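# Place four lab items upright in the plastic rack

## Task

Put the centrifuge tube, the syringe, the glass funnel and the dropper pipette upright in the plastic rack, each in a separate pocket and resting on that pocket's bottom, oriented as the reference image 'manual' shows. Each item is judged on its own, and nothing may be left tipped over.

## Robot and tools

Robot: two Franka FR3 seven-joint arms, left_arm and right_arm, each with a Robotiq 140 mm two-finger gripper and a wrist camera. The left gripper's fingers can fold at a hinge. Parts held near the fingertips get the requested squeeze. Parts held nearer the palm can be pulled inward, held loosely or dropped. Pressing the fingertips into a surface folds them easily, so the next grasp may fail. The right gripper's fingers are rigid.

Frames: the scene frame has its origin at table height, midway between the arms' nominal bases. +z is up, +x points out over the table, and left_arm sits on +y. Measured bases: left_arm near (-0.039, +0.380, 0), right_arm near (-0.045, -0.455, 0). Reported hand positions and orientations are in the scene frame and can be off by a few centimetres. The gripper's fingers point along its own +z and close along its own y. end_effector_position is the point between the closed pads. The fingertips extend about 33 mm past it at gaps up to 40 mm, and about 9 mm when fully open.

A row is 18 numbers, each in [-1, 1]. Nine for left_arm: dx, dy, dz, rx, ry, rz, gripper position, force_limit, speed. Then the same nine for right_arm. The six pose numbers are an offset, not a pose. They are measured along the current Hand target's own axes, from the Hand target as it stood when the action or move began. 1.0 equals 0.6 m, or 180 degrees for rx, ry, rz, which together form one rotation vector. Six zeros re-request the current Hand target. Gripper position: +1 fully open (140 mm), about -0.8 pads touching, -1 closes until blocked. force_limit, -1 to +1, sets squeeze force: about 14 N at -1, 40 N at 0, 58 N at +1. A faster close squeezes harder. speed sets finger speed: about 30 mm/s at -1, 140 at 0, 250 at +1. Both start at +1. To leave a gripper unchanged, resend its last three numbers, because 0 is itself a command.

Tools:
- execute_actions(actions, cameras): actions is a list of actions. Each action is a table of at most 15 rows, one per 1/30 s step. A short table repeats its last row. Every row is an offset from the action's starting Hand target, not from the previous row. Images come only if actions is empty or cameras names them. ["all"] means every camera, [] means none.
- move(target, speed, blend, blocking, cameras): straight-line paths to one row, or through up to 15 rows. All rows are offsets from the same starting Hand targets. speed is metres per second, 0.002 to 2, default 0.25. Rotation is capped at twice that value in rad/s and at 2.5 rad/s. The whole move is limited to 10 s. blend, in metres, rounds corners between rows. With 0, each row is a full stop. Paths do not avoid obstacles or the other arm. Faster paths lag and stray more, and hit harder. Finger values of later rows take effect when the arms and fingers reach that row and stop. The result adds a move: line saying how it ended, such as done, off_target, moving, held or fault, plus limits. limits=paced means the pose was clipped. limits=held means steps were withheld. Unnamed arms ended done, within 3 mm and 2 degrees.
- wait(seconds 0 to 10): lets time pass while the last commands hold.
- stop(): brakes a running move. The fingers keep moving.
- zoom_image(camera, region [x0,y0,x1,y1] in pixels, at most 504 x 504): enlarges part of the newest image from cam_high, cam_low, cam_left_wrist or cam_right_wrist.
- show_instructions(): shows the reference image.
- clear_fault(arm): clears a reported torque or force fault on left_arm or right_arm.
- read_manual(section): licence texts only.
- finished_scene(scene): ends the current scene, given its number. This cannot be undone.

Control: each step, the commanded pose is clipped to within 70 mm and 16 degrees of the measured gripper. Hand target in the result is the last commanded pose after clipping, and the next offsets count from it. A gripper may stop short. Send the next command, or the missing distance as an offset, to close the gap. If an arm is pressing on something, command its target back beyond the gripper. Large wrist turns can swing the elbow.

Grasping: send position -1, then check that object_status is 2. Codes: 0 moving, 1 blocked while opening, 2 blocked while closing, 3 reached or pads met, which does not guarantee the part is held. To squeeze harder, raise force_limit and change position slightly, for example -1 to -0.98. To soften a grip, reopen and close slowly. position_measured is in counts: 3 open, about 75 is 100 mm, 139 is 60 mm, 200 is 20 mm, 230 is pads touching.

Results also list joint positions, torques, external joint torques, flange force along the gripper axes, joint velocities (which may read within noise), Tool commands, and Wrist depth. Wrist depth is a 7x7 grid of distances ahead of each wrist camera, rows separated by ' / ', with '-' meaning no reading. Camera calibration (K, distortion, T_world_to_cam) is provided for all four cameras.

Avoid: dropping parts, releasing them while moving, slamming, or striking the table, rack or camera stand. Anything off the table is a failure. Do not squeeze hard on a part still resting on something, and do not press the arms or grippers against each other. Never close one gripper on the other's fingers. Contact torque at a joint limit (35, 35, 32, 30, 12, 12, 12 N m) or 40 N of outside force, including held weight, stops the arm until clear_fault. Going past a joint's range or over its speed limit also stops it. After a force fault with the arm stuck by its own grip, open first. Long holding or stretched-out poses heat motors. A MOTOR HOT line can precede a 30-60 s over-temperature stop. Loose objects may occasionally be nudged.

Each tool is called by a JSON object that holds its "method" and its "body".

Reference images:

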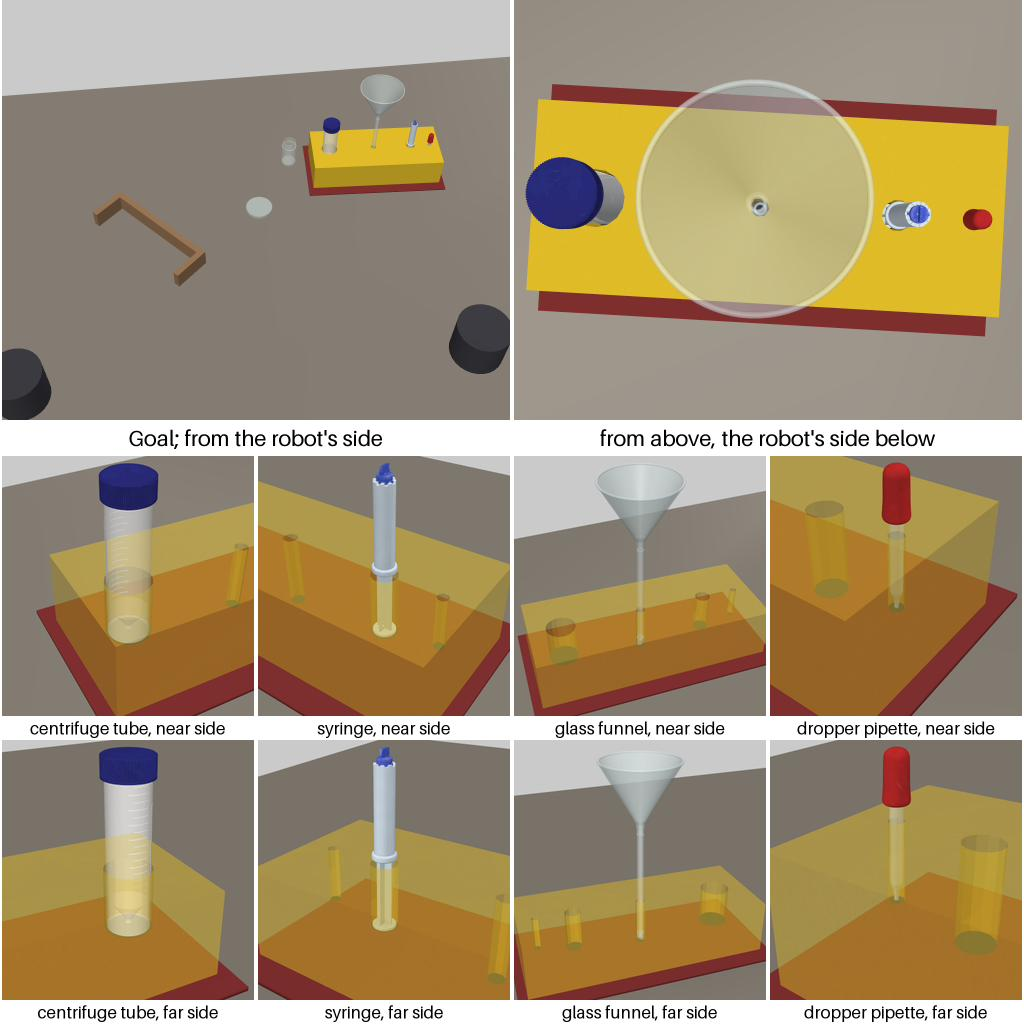

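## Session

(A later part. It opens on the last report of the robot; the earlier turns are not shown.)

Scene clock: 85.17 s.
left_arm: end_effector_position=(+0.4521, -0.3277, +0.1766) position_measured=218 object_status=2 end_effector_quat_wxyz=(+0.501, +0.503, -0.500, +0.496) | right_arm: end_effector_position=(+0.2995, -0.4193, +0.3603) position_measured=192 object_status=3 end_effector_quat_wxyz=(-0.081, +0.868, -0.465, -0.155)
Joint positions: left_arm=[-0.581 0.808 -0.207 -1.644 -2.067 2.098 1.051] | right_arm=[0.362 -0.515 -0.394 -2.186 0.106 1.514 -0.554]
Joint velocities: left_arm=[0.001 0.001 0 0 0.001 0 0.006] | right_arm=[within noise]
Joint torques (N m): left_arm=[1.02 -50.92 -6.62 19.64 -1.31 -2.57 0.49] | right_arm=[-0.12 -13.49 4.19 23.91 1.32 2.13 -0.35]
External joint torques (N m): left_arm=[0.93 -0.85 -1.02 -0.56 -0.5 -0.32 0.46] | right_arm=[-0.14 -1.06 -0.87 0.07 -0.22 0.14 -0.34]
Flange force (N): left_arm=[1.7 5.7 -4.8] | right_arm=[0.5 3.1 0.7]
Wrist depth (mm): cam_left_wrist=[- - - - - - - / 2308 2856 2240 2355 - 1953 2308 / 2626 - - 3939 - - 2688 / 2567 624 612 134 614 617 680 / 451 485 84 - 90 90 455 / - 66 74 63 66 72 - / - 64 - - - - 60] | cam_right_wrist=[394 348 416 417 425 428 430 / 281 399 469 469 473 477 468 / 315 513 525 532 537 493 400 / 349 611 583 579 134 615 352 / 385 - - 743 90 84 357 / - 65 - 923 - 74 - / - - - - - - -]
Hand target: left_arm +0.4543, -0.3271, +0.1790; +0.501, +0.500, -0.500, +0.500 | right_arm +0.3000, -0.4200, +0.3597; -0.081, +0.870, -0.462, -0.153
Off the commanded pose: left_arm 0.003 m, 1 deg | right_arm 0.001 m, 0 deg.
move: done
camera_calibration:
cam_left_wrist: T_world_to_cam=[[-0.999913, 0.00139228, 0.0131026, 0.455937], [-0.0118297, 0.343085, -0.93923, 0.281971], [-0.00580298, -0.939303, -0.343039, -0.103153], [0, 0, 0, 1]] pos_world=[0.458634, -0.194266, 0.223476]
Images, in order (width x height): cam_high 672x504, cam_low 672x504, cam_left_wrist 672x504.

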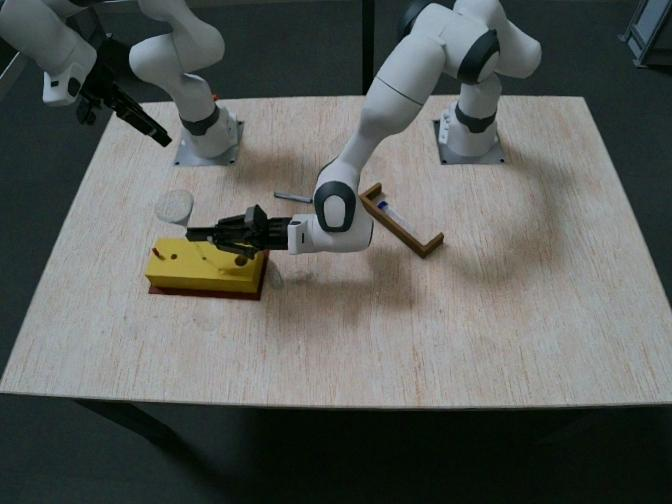

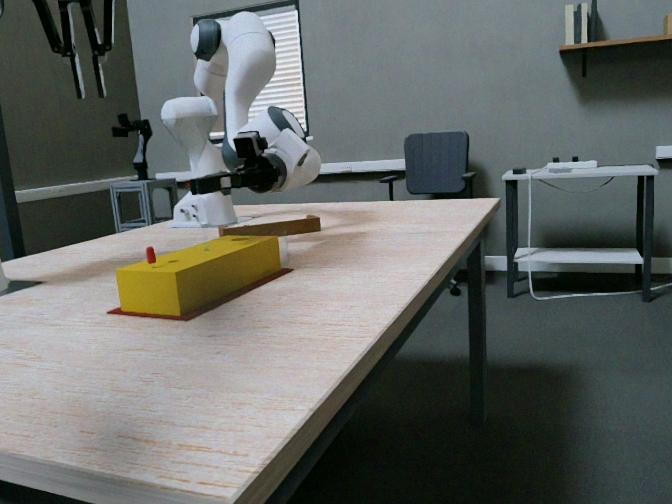

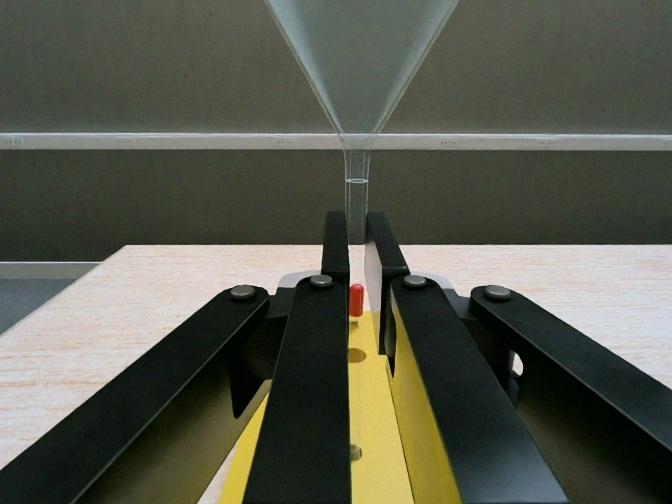

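{"method": "move", "body": {"target": [-0.0467, -0.0015, 0, 0, 0, 0, -1, -0.01, -1, 0, 0, 0, 0, 0, 0, -0.5, -0.5, -1], "speed": 0.04, "cameras": ["cam_high", "cam_low", "cam_left_wrist"]}}

{"method": "zoom_image", "body": {"camera": "cam_left_wrist", "region": [310, 320, 430, 504]}}

{"method": "zoom_image", "body": {"camera": "cam_high", "region": [175, 220, 235, 280]}}

Scene clock: 86.93 s.
left_arm: end_effector_position=(+0.4526, -0.3279, +0.1486) position_measured=218 object_status=2 end_effector_quat_wxyz=(+0.502, +0.503, -0.500, +0.496) | right_arm: end_effector_position=(+0.2995, -0.4193, +0.3603) position_measured=192 object_status=3 end_effector_quat_wxyz=(-0.081, +0.868, -0.465, -0.155)
Joint positions: left_arm=[-0.581 0.87 -0.205 -1.612 -2.068 2.083 1.078] | right_arm=[0.362 -0.515 -0.394 -2.186 0.106 1.514 -0.554]
Joint velocities: left_arm=[0 0.002 -0.001 0.001 0 -0.001 0.006] | right_arm=[within noise]
Joint torques (N m): left_arm=[1.07 -51.64 -6.81 19.19 -1.28 -2.56 0.49] | right_arm=[-0.06 -13.5 4.13 23.96 1.31 2.11 -0.35]
External joint torques (N m): left_arm=[1.36 -1.03 -0.65 -0.41 -0.48 -0.26 0.45] | right_arm=[-0.03 -1.06 -0.85 0.07 -0.22 0.12 -0.34]
Flange force (N): left_arm=[2.3 5.2 -5.2] | right_arm=[0.5 3.0 0.6]
Wrist depth (mm): cam_left_wrist=[- - - 2285 - 1987 - / 2511 2308 - 2355 2176 2511 2355 / - - 2511 - - - - / 2656 586 586 134 543 593 595 / 394 425 84 - 90 90 403 / - 66 74 63 66 72 - / - 64 - - - - 60] | cam_right_wrist=[362 348 410 418 422 425 428 / 311 378 469 467 476 474 468 / 345 514 532 530 536 492 398 / 373 606 580 568 134 613 352 / 407 - - 723 90 83 365 / - 67 - 912 - 74 - / - - - - - - -]
Hand target: left_arm +0.4552, -0.3271, +0.1510; +0.501, +0.500, -0.500, +0.500 | right_arm +0.3000, -0.4200, +0.3597; -0.081, +0.870, -0.462, -0.153
Off the commanded pose: left_arm 0.004 m, 1 deg | right_arm 0.001 m, 0 deg.
move: off_target (left_arm)
camera_calibration:
cam_left_wrist: T_world_to_cam=[[-0.999904, 0.00192012, 0.0137146, 0.45698], [-0.0122248, 0.342886, -0.939297, 0.255813], [-0.0065061, -0.939375, -0.34283, -0.112707], [0, 0, 0, 1]] pos_world=[0.45933, -0.194467, 0.195378]
Images, in order (width x height): cam_high 672x504, cam_low 672x504, cam_left_wrist 672x504.

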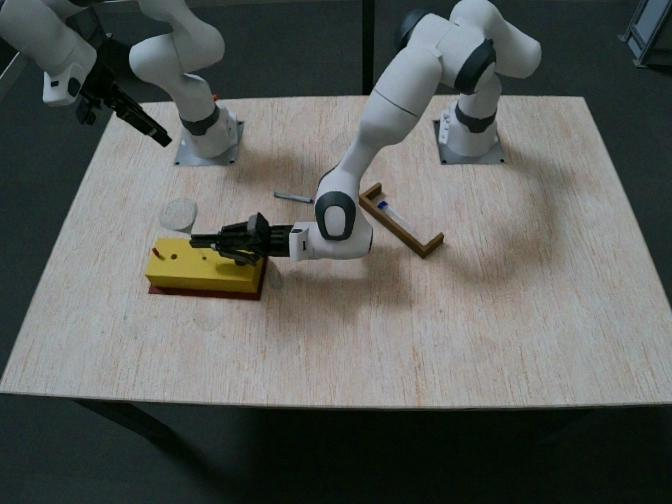

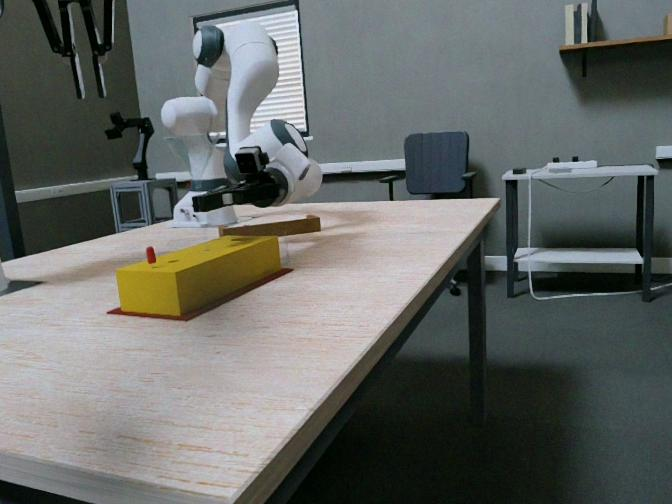

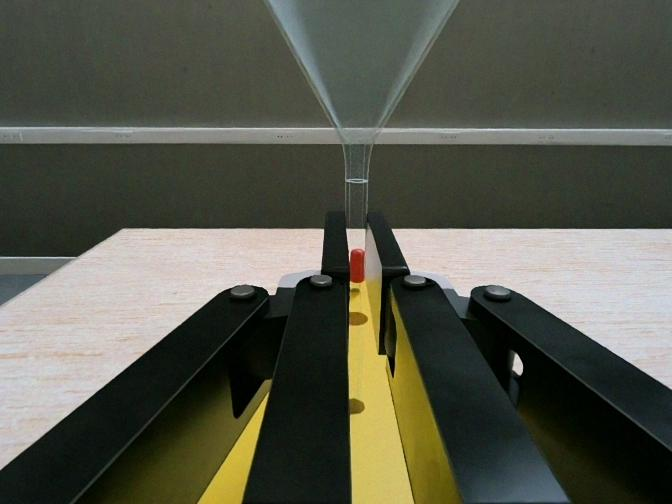

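Scaled by 2.739 from the camera's 672x504 image, which has a finer 960x720 frame.

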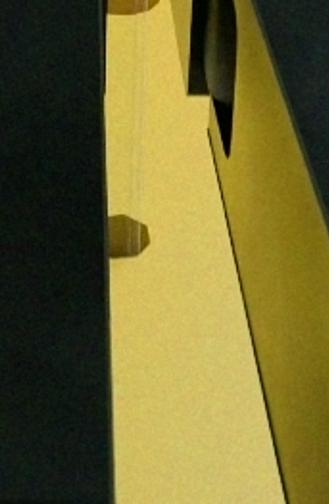

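Scaled by 8.400 from the camera's 672x504 image, which has a finer 960x720 frame.

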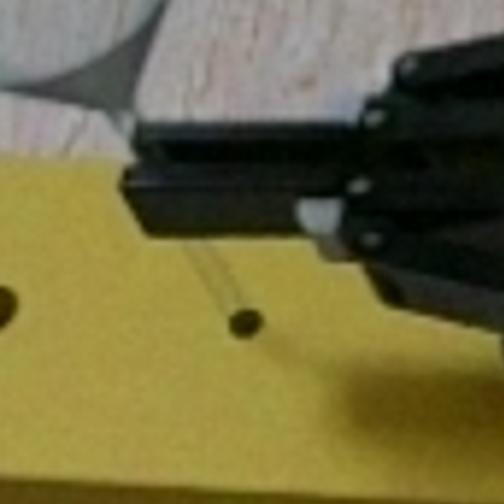

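{"method": "move", "body": {"target": [-0.0133, 0, 0, 0, 0, 0, -1, -0.01, -1, 0, 0, 0, 0, 0, 0, -0.5, -0.5, -1], "speed": 0.02, "cameras": []}}

{"method": "move", "body": {"target": [-0.0067, 0, 0, 0, 0, 0, -1, -0.01, -1, 0, 0, 0, 0, 0, 0, -0.5, -0.5, -1], "speed": 0.02, "cameras": ["cam_high", "cam_low", "cam_left_wrist"]}}

{"method": "zoom_image", "body": {"camera": "cam_low", "region": [130, 110, 310, 290]}}

{"method": "zoom_image", "body": {"camera": "cam_left_wrist", "region": [310, 320, 430, 504]}}

Scene clock: 87.87 s.
left_arm: end_effector_position=(+0.4526, -0.3279, +0.1406) position_measured=218 object_status=2 end_effector_quat_wxyz=(+0.502, +0.503, -0.500, +0.496) | right_arm: end_effector_position=(+0.2995, -0.4193, +0.3603) position_measured=192 object_status=3 end_effector_quat_wxyz=(-0.081, +0.868, -0.465, -0.155)
Joint positions: left_arm=[-0.581 0.888 -0.205 -1.603 -2.068 2.079 1.086] | right_arm=[0.362 -0.515 -0.394 -2.186 0.106 1.514 -0.554]
Joint velocities: left_arm=[0 0 0.001 0.003 0.001 -0.002 0.008] | right_arm=[within noise]
Joint torques (N m): left_arm=[1.13 -51.67 -6.87 19.16 -1.25 -2.6 0.37] | right_arm=[-0.06 -13.49 4.18 23.99 1.31 2.13 -0.35]
External joint torques (N m): left_arm=[1.33 -0.61 -0.65 -0.44 -0.44 -0.27 0.34] | right_arm=[0 -0.87 -0.78 0.05 -0.23 0.14 -0.34]
Flange force (N): left_arm=[1.6 4.3 -4.6] | right_arm=[0.6 2.5 0.6]
Wrist depth (mm): cam_left_wrist=[- - 2285 1873 - 2077 - / - 2262 2405 - 1904 2004 2004 / 1969 - 2483 - - - - / 2688 560 564 134 513 565 567 / 380 407 84 - 90 90 384 / - 66 74 63 66 72 - / - 64 - - - - 60] | cam_right_wrist=[353 306 419 415 419 428 427 / 317 388 469 472 476 478 471 / 351 506 529 536 545 492 406 / 383 611 580 571 134 620 347 / 412 - - 728 90 83 1903 / - 67 - 912 - 74 - / - - - - - - -]
Hand target: left_arm +0.4552, -0.3271, +0.1430; +0.501, +0.500, -0.500, +0.500 | right_arm +0.3000, -0.4200, +0.3597; -0.081, +0.870, -0.462, -0.153
Off the commanded pose: left_arm 0.004 m, 1 deg | right_arm 0.001 m, 0 deg.
move: off_target (left_arm)
No camera images: "cameras" was empty.

Scene clock: 88.57 s.
left_arm: end_effector_position=(+0.4527, -0.3279, +0.1368) position_measured=218 object_status=2 end_effector_quat_wxyz=(+0.502, +0.503, -0.500, +0.496) | right_arm: end_effector_position=(+0.2995, -0.4193, +0.3603) position_measured=192 object_status=3 end_effector_quat_wxyz=(-0.081, +0.868, -0.465, -0.155)
Joint positions: left_arm=[-0.58 0.897 -0.205 -1.598 -2.068 2.077 1.09] | right_arm=[0.362 -0.515 -0.394 -2.186 0.106 1.514 -0.554]
Joint torques (N m): left_arm=[1.15 -52.02 -6.93 18.71 -1.23 -2.56 0.45] | right_arm=[-0.06 -13.43 4.13 23.94 1.33 2.11 -0.35]
External joint torques (N m): left_arm=[1.27 -1.16 -0.76 -0.7 -0.43 -0.26 0.42] | right_arm=[-0.07 -0.93 -0.89 0.06 -0.21 0.12 -0.34]
Flange force (N): left_arm=[3.1 6.4 -6.2] | right_arm=[0.7 2.7 0.5]
Wrist depth (mm): cam_left_wrist=[2753 2240 - - - - - / 2308 2405 - 2285 - - - / - - 2538 2405 - - 2483 / 516 552 553 135 551 555 556 / 399 401 84 - 90 90 376 / - 66 74 63 66 72 - / - 64 - - - - 60] | cam_right_wrist=[353 346 417 420 420 425 431 / 331 385 467 465 477 475 469 / 356 512 530 537 541 490 406 / 383 603 582 582 133 613 347 / 409 - - 748 90 83 375 / - 67 - 912 - 74 - / - - - - - - -]
Hand target: left_arm +0.4552, -0.3271, +0.1390; +0.501, +0.500, -0.500, +0.500 | right_arm +0.3000, -0.4200, +0.3597; -0.081, +0.870, -0.462, -0.153
Off the commanded pose: left_arm 0.003 m, 1 deg | right_arm 0.001 m, 0 deg.
move: done
camera_calibration:
cam_left_wrist: T_world_to_cam=[[-0.999913, 0.0018416, 0.0130481, 0.457158], [-0.0116269, 0.342703, -0.939372, 0.244431], [-0.00620158, -0.939442, -0.342652, -0.116941], [0, 0, 0, 1]] pos_world=[0.459235, -0.194468, 0.183576]
Images, in order (width x height): cam_high 672x504, cam_low 672x504, cam_left_wrist 672x504.

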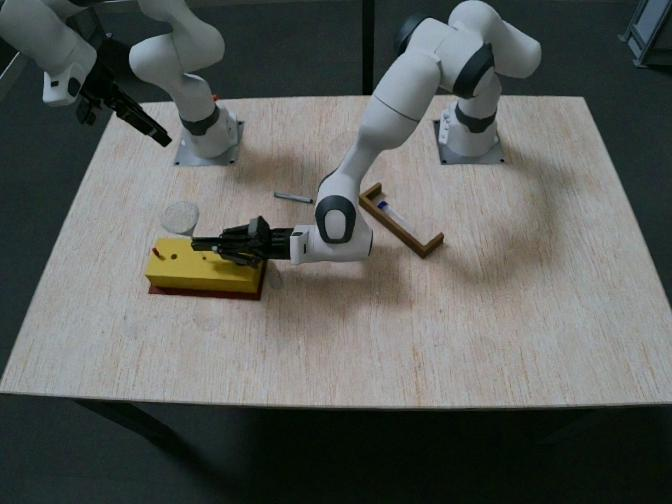

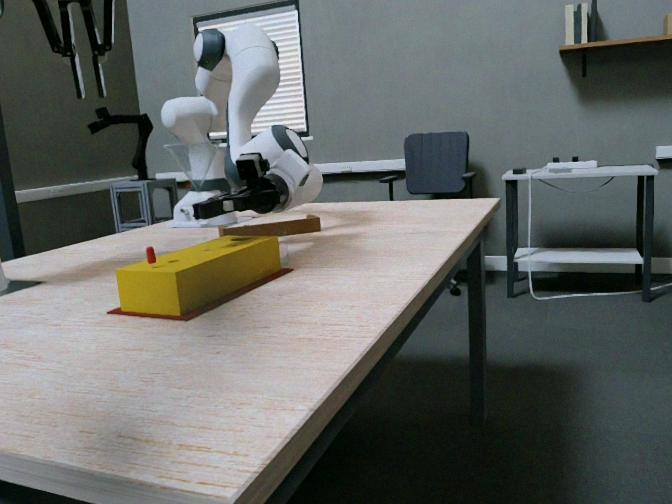

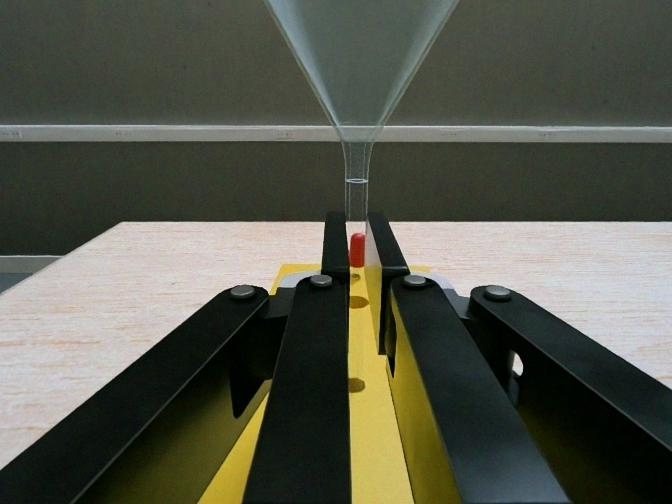

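Scaled by 2.800 from the camera's 672x504 image, which has a finer 960x720 frame.

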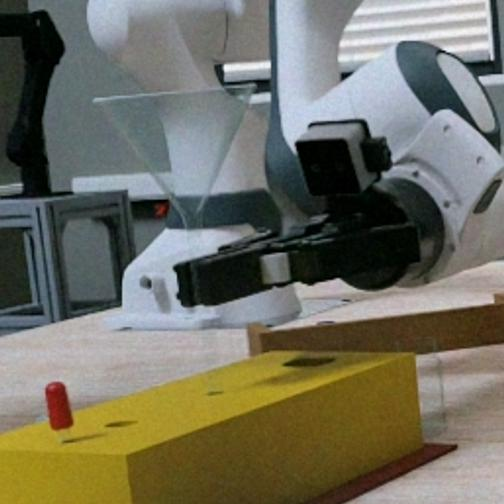

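Scaled by 2.739 from the camera's 672x504 image, which has a finer 960x720 frame.

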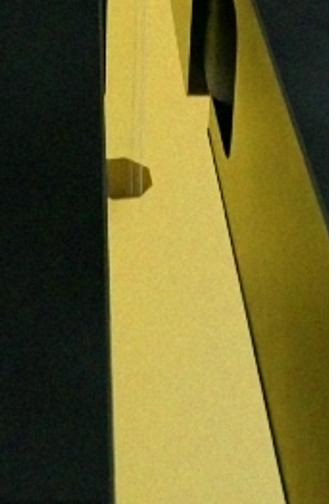

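{"method": "move", "body": {"target": [-0.0067, 0, 0, 0, 0, 0, -1, -0.01, -1, 0, 0, 0, 0, 0, 0, -0.5, -0.5, -1], "speed": 0.02, "cameras": []}}

{"method": "move", "body": {"target": [-0.005, 0, 0, 0, 0, 0, -1, -0.01, -1, 0, 0, 0, 0, 0, 0, -0.5, -0.5, -1], "speed": 0.02, "cameras": ["cam_low", "cam_left_wrist"]}}

{"method": "zoom_image", "body": {"camera": "cam_low", "region": [160, 130, 260, 270]}}

Scene clock: 89.70 s.
left_arm: end_effector_position=(+0.4527, -0.3279, +0.1327) position_measured=218 object_status=2 end_effector_quat_wxyz=(+0.502, +0.503, -0.500, +0.496) | right_arm: end_effector_position=(+0.2995, -0.4193, +0.3603) position_measured=192 object_status=3 end_effector_quat_wxyz=(-0.081, +0.868, -0.465, -0.155)
Joint positions: left_arm=[-0.58 0.906 -0.205 -1.593 -2.068 2.075 1.094] | right_arm=[0.362 -0.515 -0.394 -2.186 0.106 1.514 -0.554]
Joint torques (N m): left_arm=[1.15 -52.09 -6.96 18.86 -1.21 -2.56 0.49] | right_arm=[-0.08 -13.47 4.19 23.92 1.32 2.12 -0.37]
External joint torques (N m): left_arm=[1.19 -1.17 -0.81 -0.47 -0.41 -0.26 0.46] | right_arm=[-0.12 -0.98 -0.86 0.06 -0.22 0.14 -0.36]
Flange force (N): left_arm=[2.9 5.7 -5.5] | right_arm=[0.7 2.9 0.6]
Wrist depth (mm): cam_left_wrist=[2040 - - 2022 2004 1888 - / 2135 2285 2626 2262 2197 2135 2155 / 2457 - - - - 2483 - / 484 539 543 134 540 548 541 / 366 389 84 - 90 90 364 / - 66 74 63 66 72 - / - 64 - - - - 60] | cam_right_wrist=[360 342 412 420 422 425 430 / 325 400 467 476 475 477 465 / 357 509 527 534 540 495 403 / 388 606 574 590 134 636 355 / 412 - - 738 90 83 371 / - 67 - 931 - 74 - / - - - - - - -]
Hand target: left_arm +0.4552, -0.3271, +0.1350; +0.501, +0.500, -0.500, +0.500 | right_arm +0.3000, -0.4200, +0.3597; -0.081, +0.870, -0.462, -0.153
Off the commanded pose: left_arm 0.003 m, 1 deg | right_arm 0.001 m, 0 deg.
move: done
No camera images: "cameras" was empty.

Scene clock: 90.40 s.
left_arm: end_effector_position=(+0.4526, -0.3279, +0.1298) position_measured=218 object_status=2 end_effector_quat_wxyz=(+0.502, +0.503, -0.500, +0.496) | right_arm: end_effector_position=(+0.2995, -0.4193, +0.3603) position_measured=192 object_status=3 end_effector_quat_wxyz=(-0.081, +0.868, -0.465, -0.155)
Joint positions: left_arm=[-0.58 0.913 -0.205 -1.589 -2.068 2.074 1.097] | right_arm=[0.362 -0.515 -0.394 -2.186 0.106 1.514 -0.554]
Joint torques (N m): left_arm=[1.2 -51.61 -6.94 18.98 -1.17 -2.54 0.47] | right_arm=[-0.13 -13.45 4.18 23.97 1.31 2.11 -0.37]
External joint torques (N m): left_arm=[1.31 -0.47 -0.68 -0.36 -0.36 -0.22 0.44] | right_arm=[-0.08 -0.91 -0.8 0.06 -0.22 0.12 -0.36]
Flange force (N): left_arm=[1.3 4.0 -4.1] | right_arm=[0.7 2.7 0.5]
Wrist depth (mm): cam_left_wrist=[- 2197 2405 - 3173 2626 - / 2285 - - - 2596 2240 2308 / - - - - 2218 - - / 530 530 531 134 535 533 534 / 359 385 84 - 90 90 361 / - 66 74 63 66 72 - / - 64 - - - - 60] | cam_right_wrist=[392 336 405 420 423 425 425 / 324 399 471 469 473 473 469 / 364 513 529 538 538 496 399 / 390 611 575 580 134 613 351 / 415 - - 740 90 83 368 / - 67 - 919 - 74 - / - - - - - - -]
Hand target: left_arm +0.4552, -0.3271, +0.1320; +0.501, +0.500, -0.500, +0.500 | right_arm +0.3000, -0.4200, +0.3597; -0.081, +0.870, -0.462, -0.153
Off the commanded pose: left_arm 0.003 m, 1 deg | right_arm 0.001 m, 0 deg.
move: done
camera_calibration:
cam_left_wrist: T_world_to_cam=[[-0.999915, 0.00178229, 0.0129192, 0.457262], [-0.0115269, 0.342582, -0.939417, 0.237793], [-0.00610021, -0.939486, -0.342532, -0.119417], [0, 0, 0, 1]] pos_world=[0.459236, -0.194469, 0.176576]
Images, in order (width x height): cam_low 672x504, cam_left_wrist 672x504.

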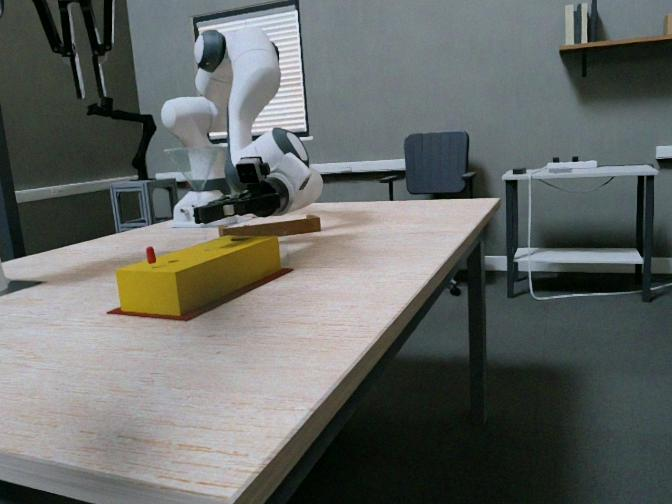

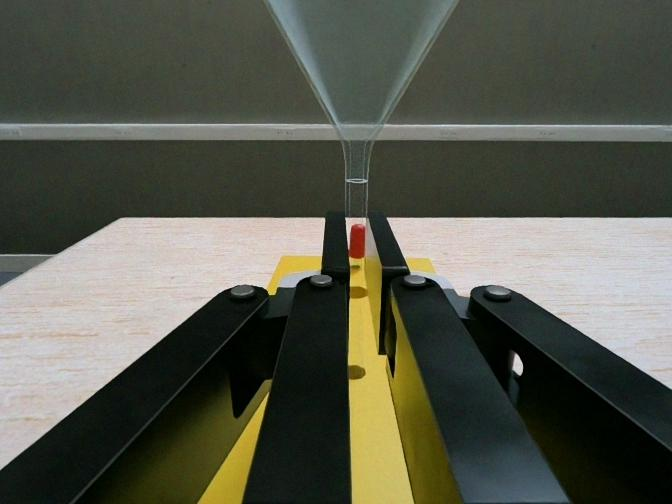

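Scaled by 3.600 from the camera's 672x504 image, which has a finer 960x720 frame.

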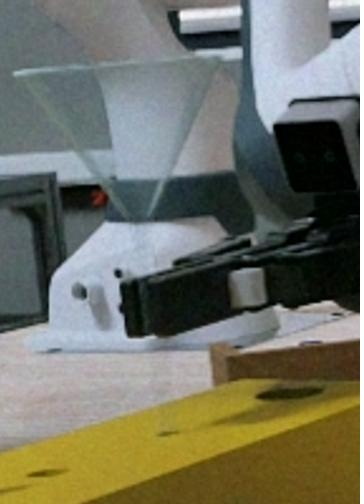

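{"method": "move", "body": {"target": [-0.0067, 0, 0, 0, 0, 0, -1, -0.01, -1, 0, 0, 0, 0, 0, 0, -0.5, -0.5, -1], "speed": 0.02, "cameras": []}}

{"method": "move", "body": {"target": [-0.005, 0, 0, 0, 0, 0, -1, -0.01, -1, 0, 0, 0, 0, 0, 0, -0.5, -0.5, -1], "speed": 0.02, "cameras": ["cam_low", "cam_left_wrist", "cam_high"]}}

{"method": "zoom_image", "body": {"camera": "cam_left_wrist", "region": [310, 150, 430, 420]}}

{"method": "zoom_image", "body": {"camera": "cam_high", "region": [150, 190, 250, 280]}}

Scene clock: 91.33 s.
left_arm: end_effector_position=(+0.4526, -0.3283, +0.1274) position_measured=218 object_status=2 end_effector_quat_wxyz=(+0.502, +0.502, -0.500, +0.496) | right_arm: end_effector_position=(+0.2995, -0.4193, +0.3603) position_measured=192 object_status=3 end_effector_quat_wxyz=(-0.081, +0.868, -0.465, -0.155)
Joint positions: left_arm=[-0.58 0.921 -0.205 -1.583 -2.068 2.07 1.1] | right_arm=[0.362 -0.515 -0.394 -2.186 0.106 1.514 -0.554]
Joint velocities: left_arm=[0 0.002 0 0.001 0.001 -0.002 0.004] | right_arm=[within noise]
Joint torques (N m): left_arm=[0.95 -51.48 -6.86 18.82 -1.2 -2.28 0.48] | right_arm=[-0.08 -13.5 4.18 23.99 1.31 2.12 -0.37]
External joint torques (N m): left_arm=[0.92 -0.35 -0.69 -0.48 -0.39 0.03 0.45] | right_arm=[-0.05 -1.01 -0.78 0.1 -0.22 0.12 -0.36]
Flange force (N): left_arm=[1.3 4.3 -3.3] | right_arm=[0.5 2.9 0.5]
Wrist depth (mm): cam_left_wrist=[- 1857 2176 - 1920 - 2380 / 2430 2380 2262 2197 1842 2405 1873 / 2218 - 2176 - 2720 2511 - / 483 528 529 134 530 533 531 / 356 379 84 - 90 90 357 / - 66 74 63 66 72 - / - 64 - - - - 60] | cam_right_wrist=[357 347 409 420 420 423 428 / 333 378 468 471 475 476 466 / 358 517 527 537 541 488 400 / 400 608 580 569 134 636 350 / 415 - - 740 90 84 358 / - 67 - 923 - 74 - / - - - - - - -]
Hand target: left_arm +0.4552, -0.3271, +0.1280; +0.501, +0.500, -0.500, +0.500 | right_arm +0.3000, -0.4200, +0.3597; -0.081, +0.870, -0.462, -0.153
Off the commanded pose: left_arm 0.003 m, 0 deg | right_arm 0.001 m, 0 deg.
move: done
No camera images: "cameras" was empty.

Scene clock: 92.03 s.
left_arm: end_effector_position=(+0.4526, -0.3288, +0.1269) position_measured=218 object_status=2 end_effector_quat_wxyz=(+0.504, +0.500, -0.499, +0.497) | right_arm: end_effector_position=(+0.2995, -0.4193, +0.3603) position_measured=192 object_status=3 end_effector_quat_wxyz=(-0.081, +0.868, -0.465, -0.155)
Joint positions: left_arm=[-0.58 0.926 -0.205 -1.579 -2.068 2.065 1.102] | right_arm=[0.362 -0.515 -0.394 -2.186 0.106 1.514 -0.554]
Joint velocities: left_arm=[0 0.001 0.001 -0.001 -0.001 -0.003 0.001] | right_arm=[within noise]
Joint torques (N m): left_arm=[0.58 -50.02 -6.58 18.58 -1.31 -1.77 0.47] | right_arm=[-0.02 -13.46 4.15 23.91 1.33 2.12 -0.34]
External joint torques (N m): left_arm=[0.56 1.41 -0.32 -0.81 -0.49 0.57 0.44] | right_arm=[0 -1 -0.84 0 -0.21 0.12 -0.33]
Flange force (N): left_arm=[-2.1 2.1 -0.2] | right_arm=[0.5 2.9 0.8]
Wrist depth (mm): cam_left_wrist=[1969 - 2040 - 3218 2538 2040 / 2538 - - - - 2218 2176 / - - 2405 - - 2155 - / 479 528 589 134 534 535 531 / 356 382 84 - 90 90 358 / - 66 74 63 66 72 - / - 64 - - - - 60] | cam_right_wrist=[400 341 407 420 425 428 426 / 335 381 465 473 471 478 468 / 362 515 529 528 542 494 401 / 393 613 577 585 134 616 352 / 415 - - 735 90 84 369 / - 67 - 931 - 74 - / - - - - - - -]
Hand target: left_arm +0.4552, -0.3271, +0.1250; +0.501, +0.500, -0.500, +0.500 | right_arm +0.3000, -0.4200, +0.3597; -0.081, +0.870, -0.462, -0.153
Off the commanded pose: left_arm 0.004 m, 0 deg | right_arm 0.001 m, 0 deg.
move: off_target (left_arm)
camera_calibration:
cam_left_wrist: T_world_to_cam=[[-0.999927, 0.00397573, 0.0114164, 0.458115], [-0.00941516, 0.336221, -0.941736, 0.232688], [-0.0075825, -0.941775, -0.336159, -0.122063], [0, 0, 0, 1]] pos_world=[0.459347, -0.195012, 0.172869]
Images, in order (width x height): cam_high 672x504, cam_low 672x504, cam_left_wrist 672x504.

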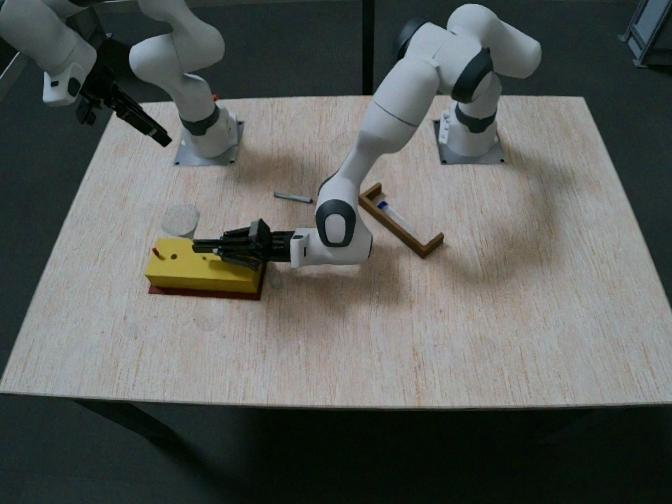

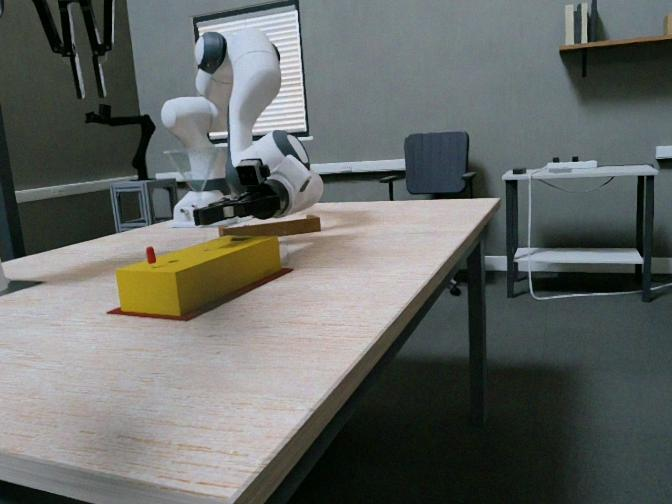

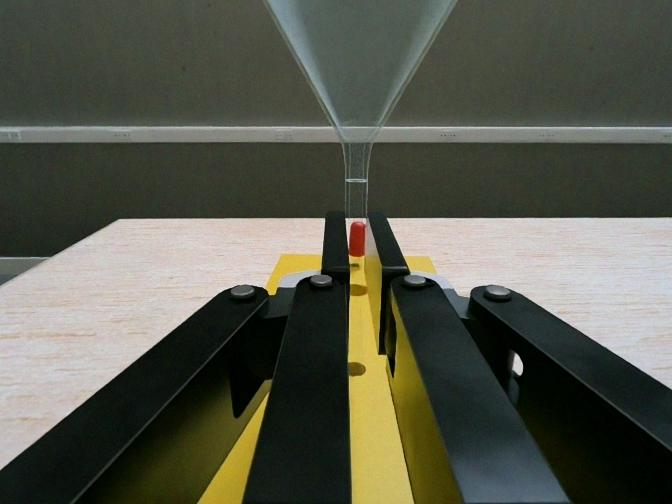

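Scaled by 1.867 from the camera's 672x504 image, which has a finer 960x720 frame.

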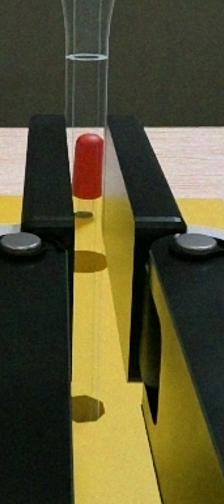

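Scaled by 5.040 from the camera's 672x504 image, which has a finer 960x720 frame.

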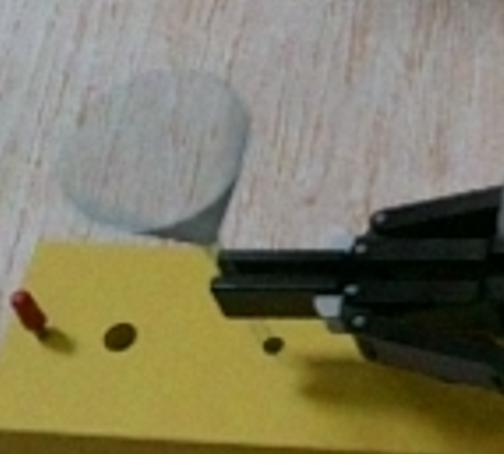

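{"method": "move", "body": {"target": [[0.007, 0, 0, 0, 0, 0, -1, -0.01, -1, 0, 0, 0, 0, 0, 0, -0.5, -0.5, -1], [0.007, 0, 0, 0, 0, 0, -0.44, -0.01, -1, 0, 0, 0, 0, 0, 0, -0.5, -0.5, -1], [0.007, 0, -0.2333, 0, 0, 0, -0.44, -0.01, -1, 0, 0, 0, 0, 0, 0, -0.5, -0.5, -1]], "speed": [0.02, 0.1, 0.15], "cameras": ["all"]}}

{"method": "zoom_image", "body": {"camera": "cam_low", "region": [130, 110, 330, 310]}}

Scene clock: 97.00 s.
left_arm: end_effector_position=(+0.4569, -0.1864, +0.1272) position_measured=185 object_status=3 end_effector_quat_wxyz=(+0.500, +0.504, -0.497, +0.498) | right_arm: end_effector_position=(+0.2995, -0.4193, +0.3603) position_measured=192 object_status=3 end_effector_quat_wxyz=(-0.081, +0.868, -0.465, -0.155)
Joint positions: left_arm=[-0.392 0.741 -0.147 -1.928 -1.962 1.866 1.166] | right_arm=[0.362 -0.515 -0.394 -2.186 0.106 1.514 -0.554]
Joint velocities: left_arm=[-0.002 -0.001 -0.001 0 0 -0.003 0.006] | right_arm=[within noise]
Joint torques (N m): left_arm=[0.32 -46.25 -5.31 15.06 -0.49 -2.61 0.48] | right_arm=[-0.05 -13.51 4.13 23.96 1.33 2.12 -0.36]
External joint torques (N m): left_arm=[0.39 -1.31 -0.84 -1.23 0.38 -0.23 0.45] | right_arm=[0.11 -1 -0.68 0.09 -0.19 0.13 -0.35]
Flange force (N): left_arm=[4.3 6.9 -4.4] | right_arm=[0.3 2.7 0.6]
Wrist depth (mm): cam_left_wrist=[2380 2355 2308 - 2308 - - / - 2626 2380 2688 2355 2567 2820 / - - 752 2538 725 791 807 / 470 524 523 299 405 525 529 / 378 79 92 196 97 93 357 / - - 63 198 - 63 - / - - - 209 - - 65] | cam_right_wrist=[369 354 412 420 425 420 430 / 460 406 464 472 475 470 467 / 396 525 530 537 544 495 405 / 439 615 588 586 134 633 339 / 466 - - 743 90 83 373 / - 67 - 919 - 74 - / - - - - - - -]
Hand target: left_arm +0.4552, -0.1871, +0.1291; +0.501, +0.500, -0.500, +0.500 | right_arm +0.3000, -0.4200, +0.3597; -0.081, +0.870, -0.462, -0.153
Off the commanded pose: left_arm 0.003 m, 1 deg | right_arm 0.001 m, 0 deg.
move: done
camera_calibration:
cam_left_wrist: T_world_to_cam=[[-0.999892, -0.00544957, 0.0136438, 0.459818], [-0.0146843, 0.340808, -0.940018, 0.18814], [0.000472777, -0.940117, -0.340851, 0.00937521], [0, 0, 0, 1]] pos_world=[0.462527, -0.0527998, 0.173776]
cam_right_wrist: T_world_to_cam=[[-0.82604, -0.563261, 0.0199039, 0.0113209], [-0.422989, 0.642892, 0.638569, 0.171145], [-0.372477, 0.519064, -0.769307, 0.747373], [0, 0, 0, 1]] pos_world=[0.360123, -0.491586, 0.465446]

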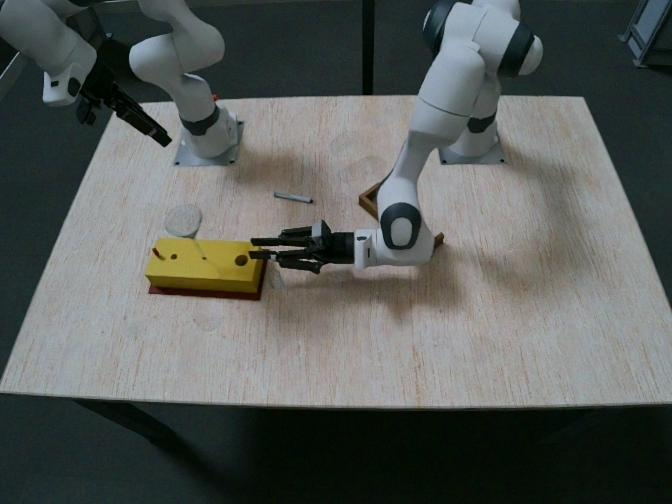

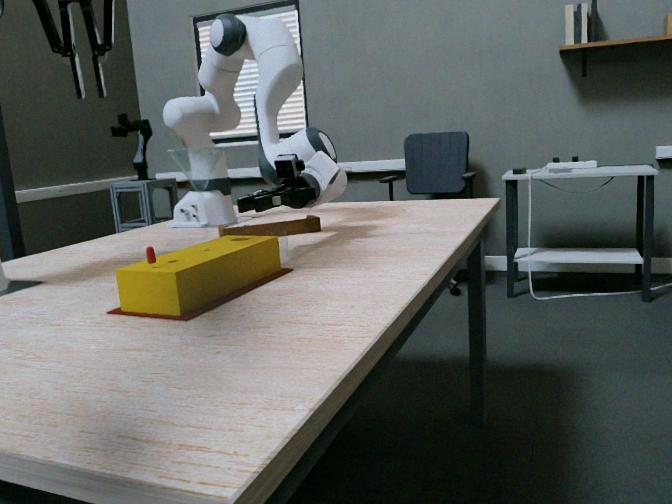

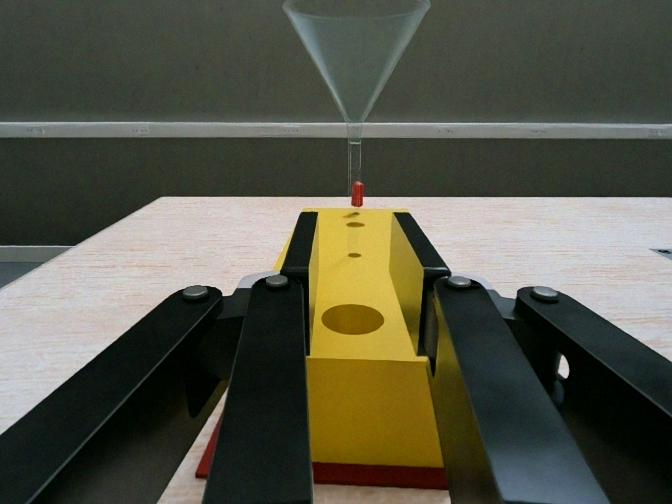

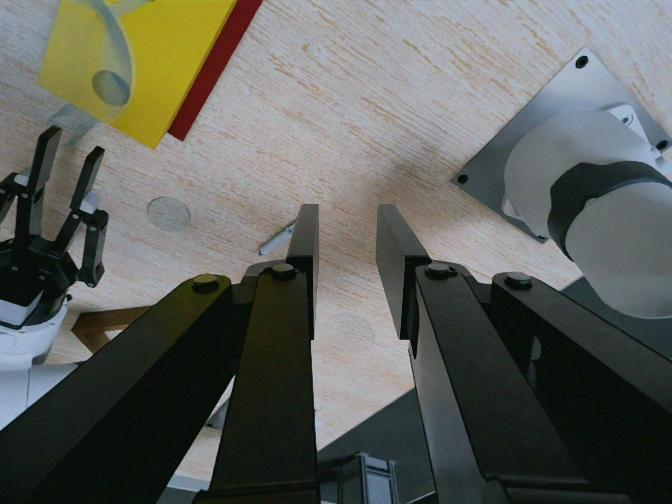

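Scaled by 2.520 from the camera's 672x504 image, which has a finer 960x720 frame.

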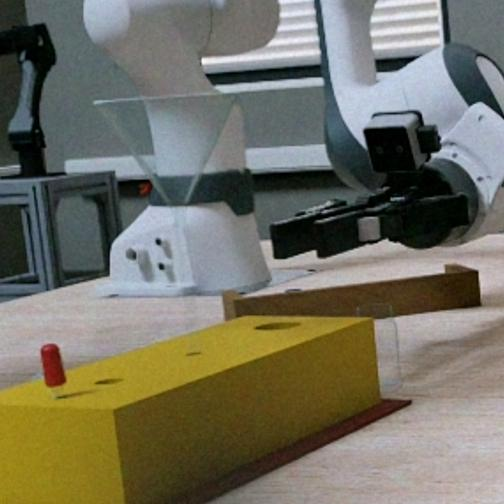

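{"method": "move", "body": {"target": [0.385, 0.1587, -0.7783, 0.1782, -0.4766, -0.1782, 1, -0.01, 0, -0.332, -0.1985, 0.5562, -0.2542, 0, -0.7013, -0.32, -0.5, -1], "speed": 0.35, "cameras": ["all"]}}

{"method": "zoom_image", "body": {"camera": "cam_right_wrist", "region": [240, 120, 440, 320]}}

{"method": "zoom_image", "body": {"camera": "cam_left_wrist", "region": [100, 200, 400, 500]}}

Scene clock: 102.07 s.
left_arm: end_effector_position=(+0.3612, +0.2796, +0.3598) position_measured=3 object_status=3 end_effector_quat_wxyz=(+0.001, +0.908, -0.418, +0.002) | right_arm: end_effector_position=(+0.2285, -0.1048, +0.1140) position_measured=169 object_status=3 end_effector_quat_wxyz=(+0.109, +0.767, +0.618, -0.136)
Joint positions: left_arm=[0.223 -0.513 -0.389 -2.179 -0.191 1.699 -0.775] | right_arm=[1.15 0.125 -0.17 -2.177 -0.113 1.97 -1.884]
Joint velocities: left_arm=[within noise] | right_arm=[0 -0.001 0 0 0 0.002 -0.007]
Joint torques (N m): left_arm=[0.94 -12.48 4.58 23.26 0.84 2.56 -0.16] | right_arm=[-0.44 -33.64 -1.08 22.54 0.49 1.76 -0.25]
External joint torques (N m): left_arm=[0.92 0.3 -0.79 -1.01 0.06 -0.09 -0.15] | right_arm=[-0.44 -0.16 -0.54 1 -0.04 0.16 -0.24]
Flange force (N): left_arm=[0.1 0.6 2.5] | right_arm=[2.1 2.4 -1.5]
Wrist depth (mm): cam_left_wrist=[460 455 454 453 451 451 449 / 483 482 480 478 472 472 469 / 505 503 504 501 502 500 504 / 531 519 534 530 530 519 516 / - 559 570 565 559 564 108 / - 604 604 603 598 540 113 / 1731 651 649 651 644 463 422] | cam_right_wrist=[195 195 195 195 196 197 196 / 219 220 219 218 220 220 221 / 250 248 249 242 250 251 250 / 287 280 139 280 126 281 272 / - - 94 344 - 90 241 / - 72 - 433 - - 74 / - - - 558 - - -]
Hand target: left_arm +0.3604, +0.2801, +0.3598; +0.001, +0.910, -0.415, +0.000 | right_arm +0.2301, -0.1038, +0.1140; +0.109, +0.764, +0.622, -0.134
Off the commanded pose: left_arm 0.001 m, 0 deg | right_arm 0.002 m, 1 deg.
move: done
camera_calibration:
cam_left_wrist: T_world_to_cam=[[-0.756429, -0.654075, -0.00131496, 0.462325], [-0.6167, 0.712532, 0.334634, -0.0985218], [-0.217939, 0.253938, -0.942347, 0.488341], [0, 0, 0, 1]] pos_world=[0.395386, 0.248587, 0.493764]
cam_right_wrist: T_world_to_cam=[[0.979396, -0.201367, 0.0153282, -0.239375], [-0.164699, -0.752515, 0.637649, -0.108993], [-0.116867, -0.627035, -0.770175, 0.189806], [0, 0, 0, 1]] pos_world=[0.238674, -0.0112065, 0.219352]

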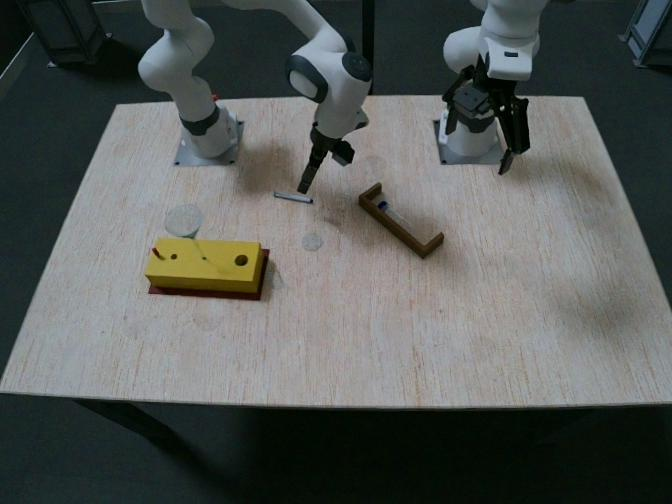

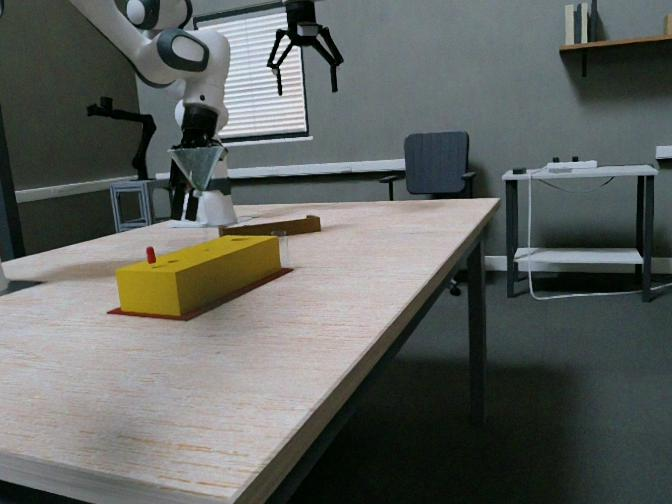

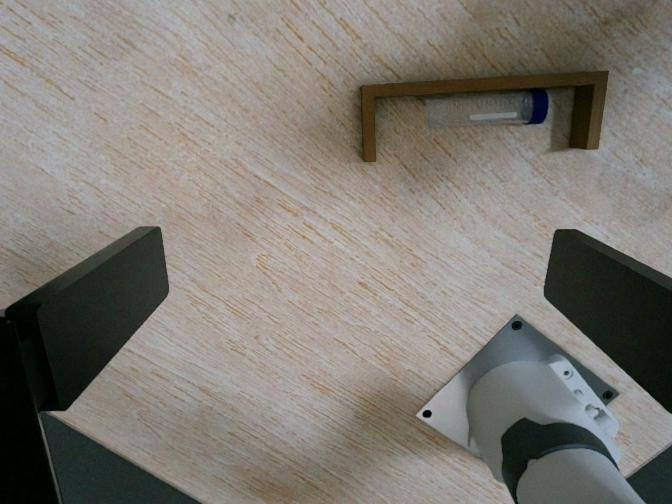

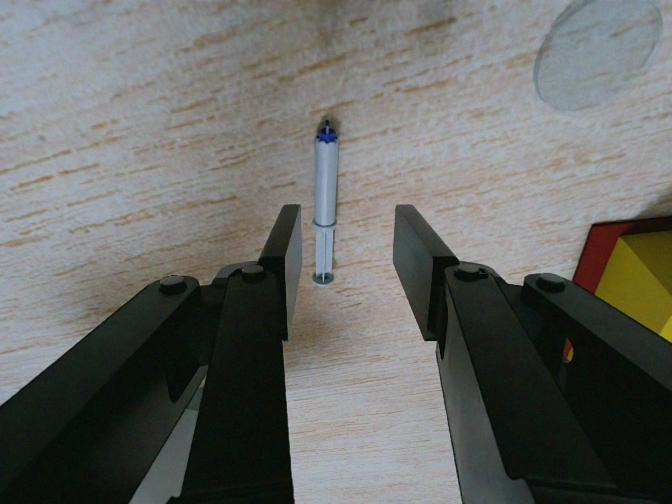

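Scaled by 2.520 from the camera's 672x504 image, which has a finer 960x720 frame.

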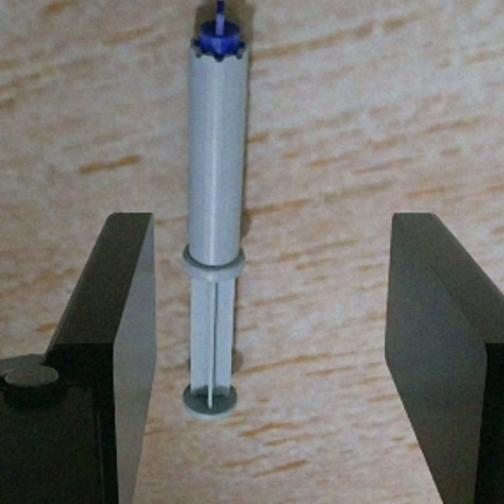

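Scaled by 1.680 from the camera's 672x504 image, which has a finer 960x720 frame.

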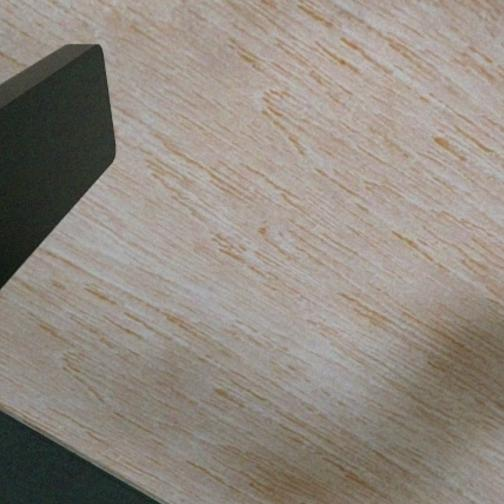

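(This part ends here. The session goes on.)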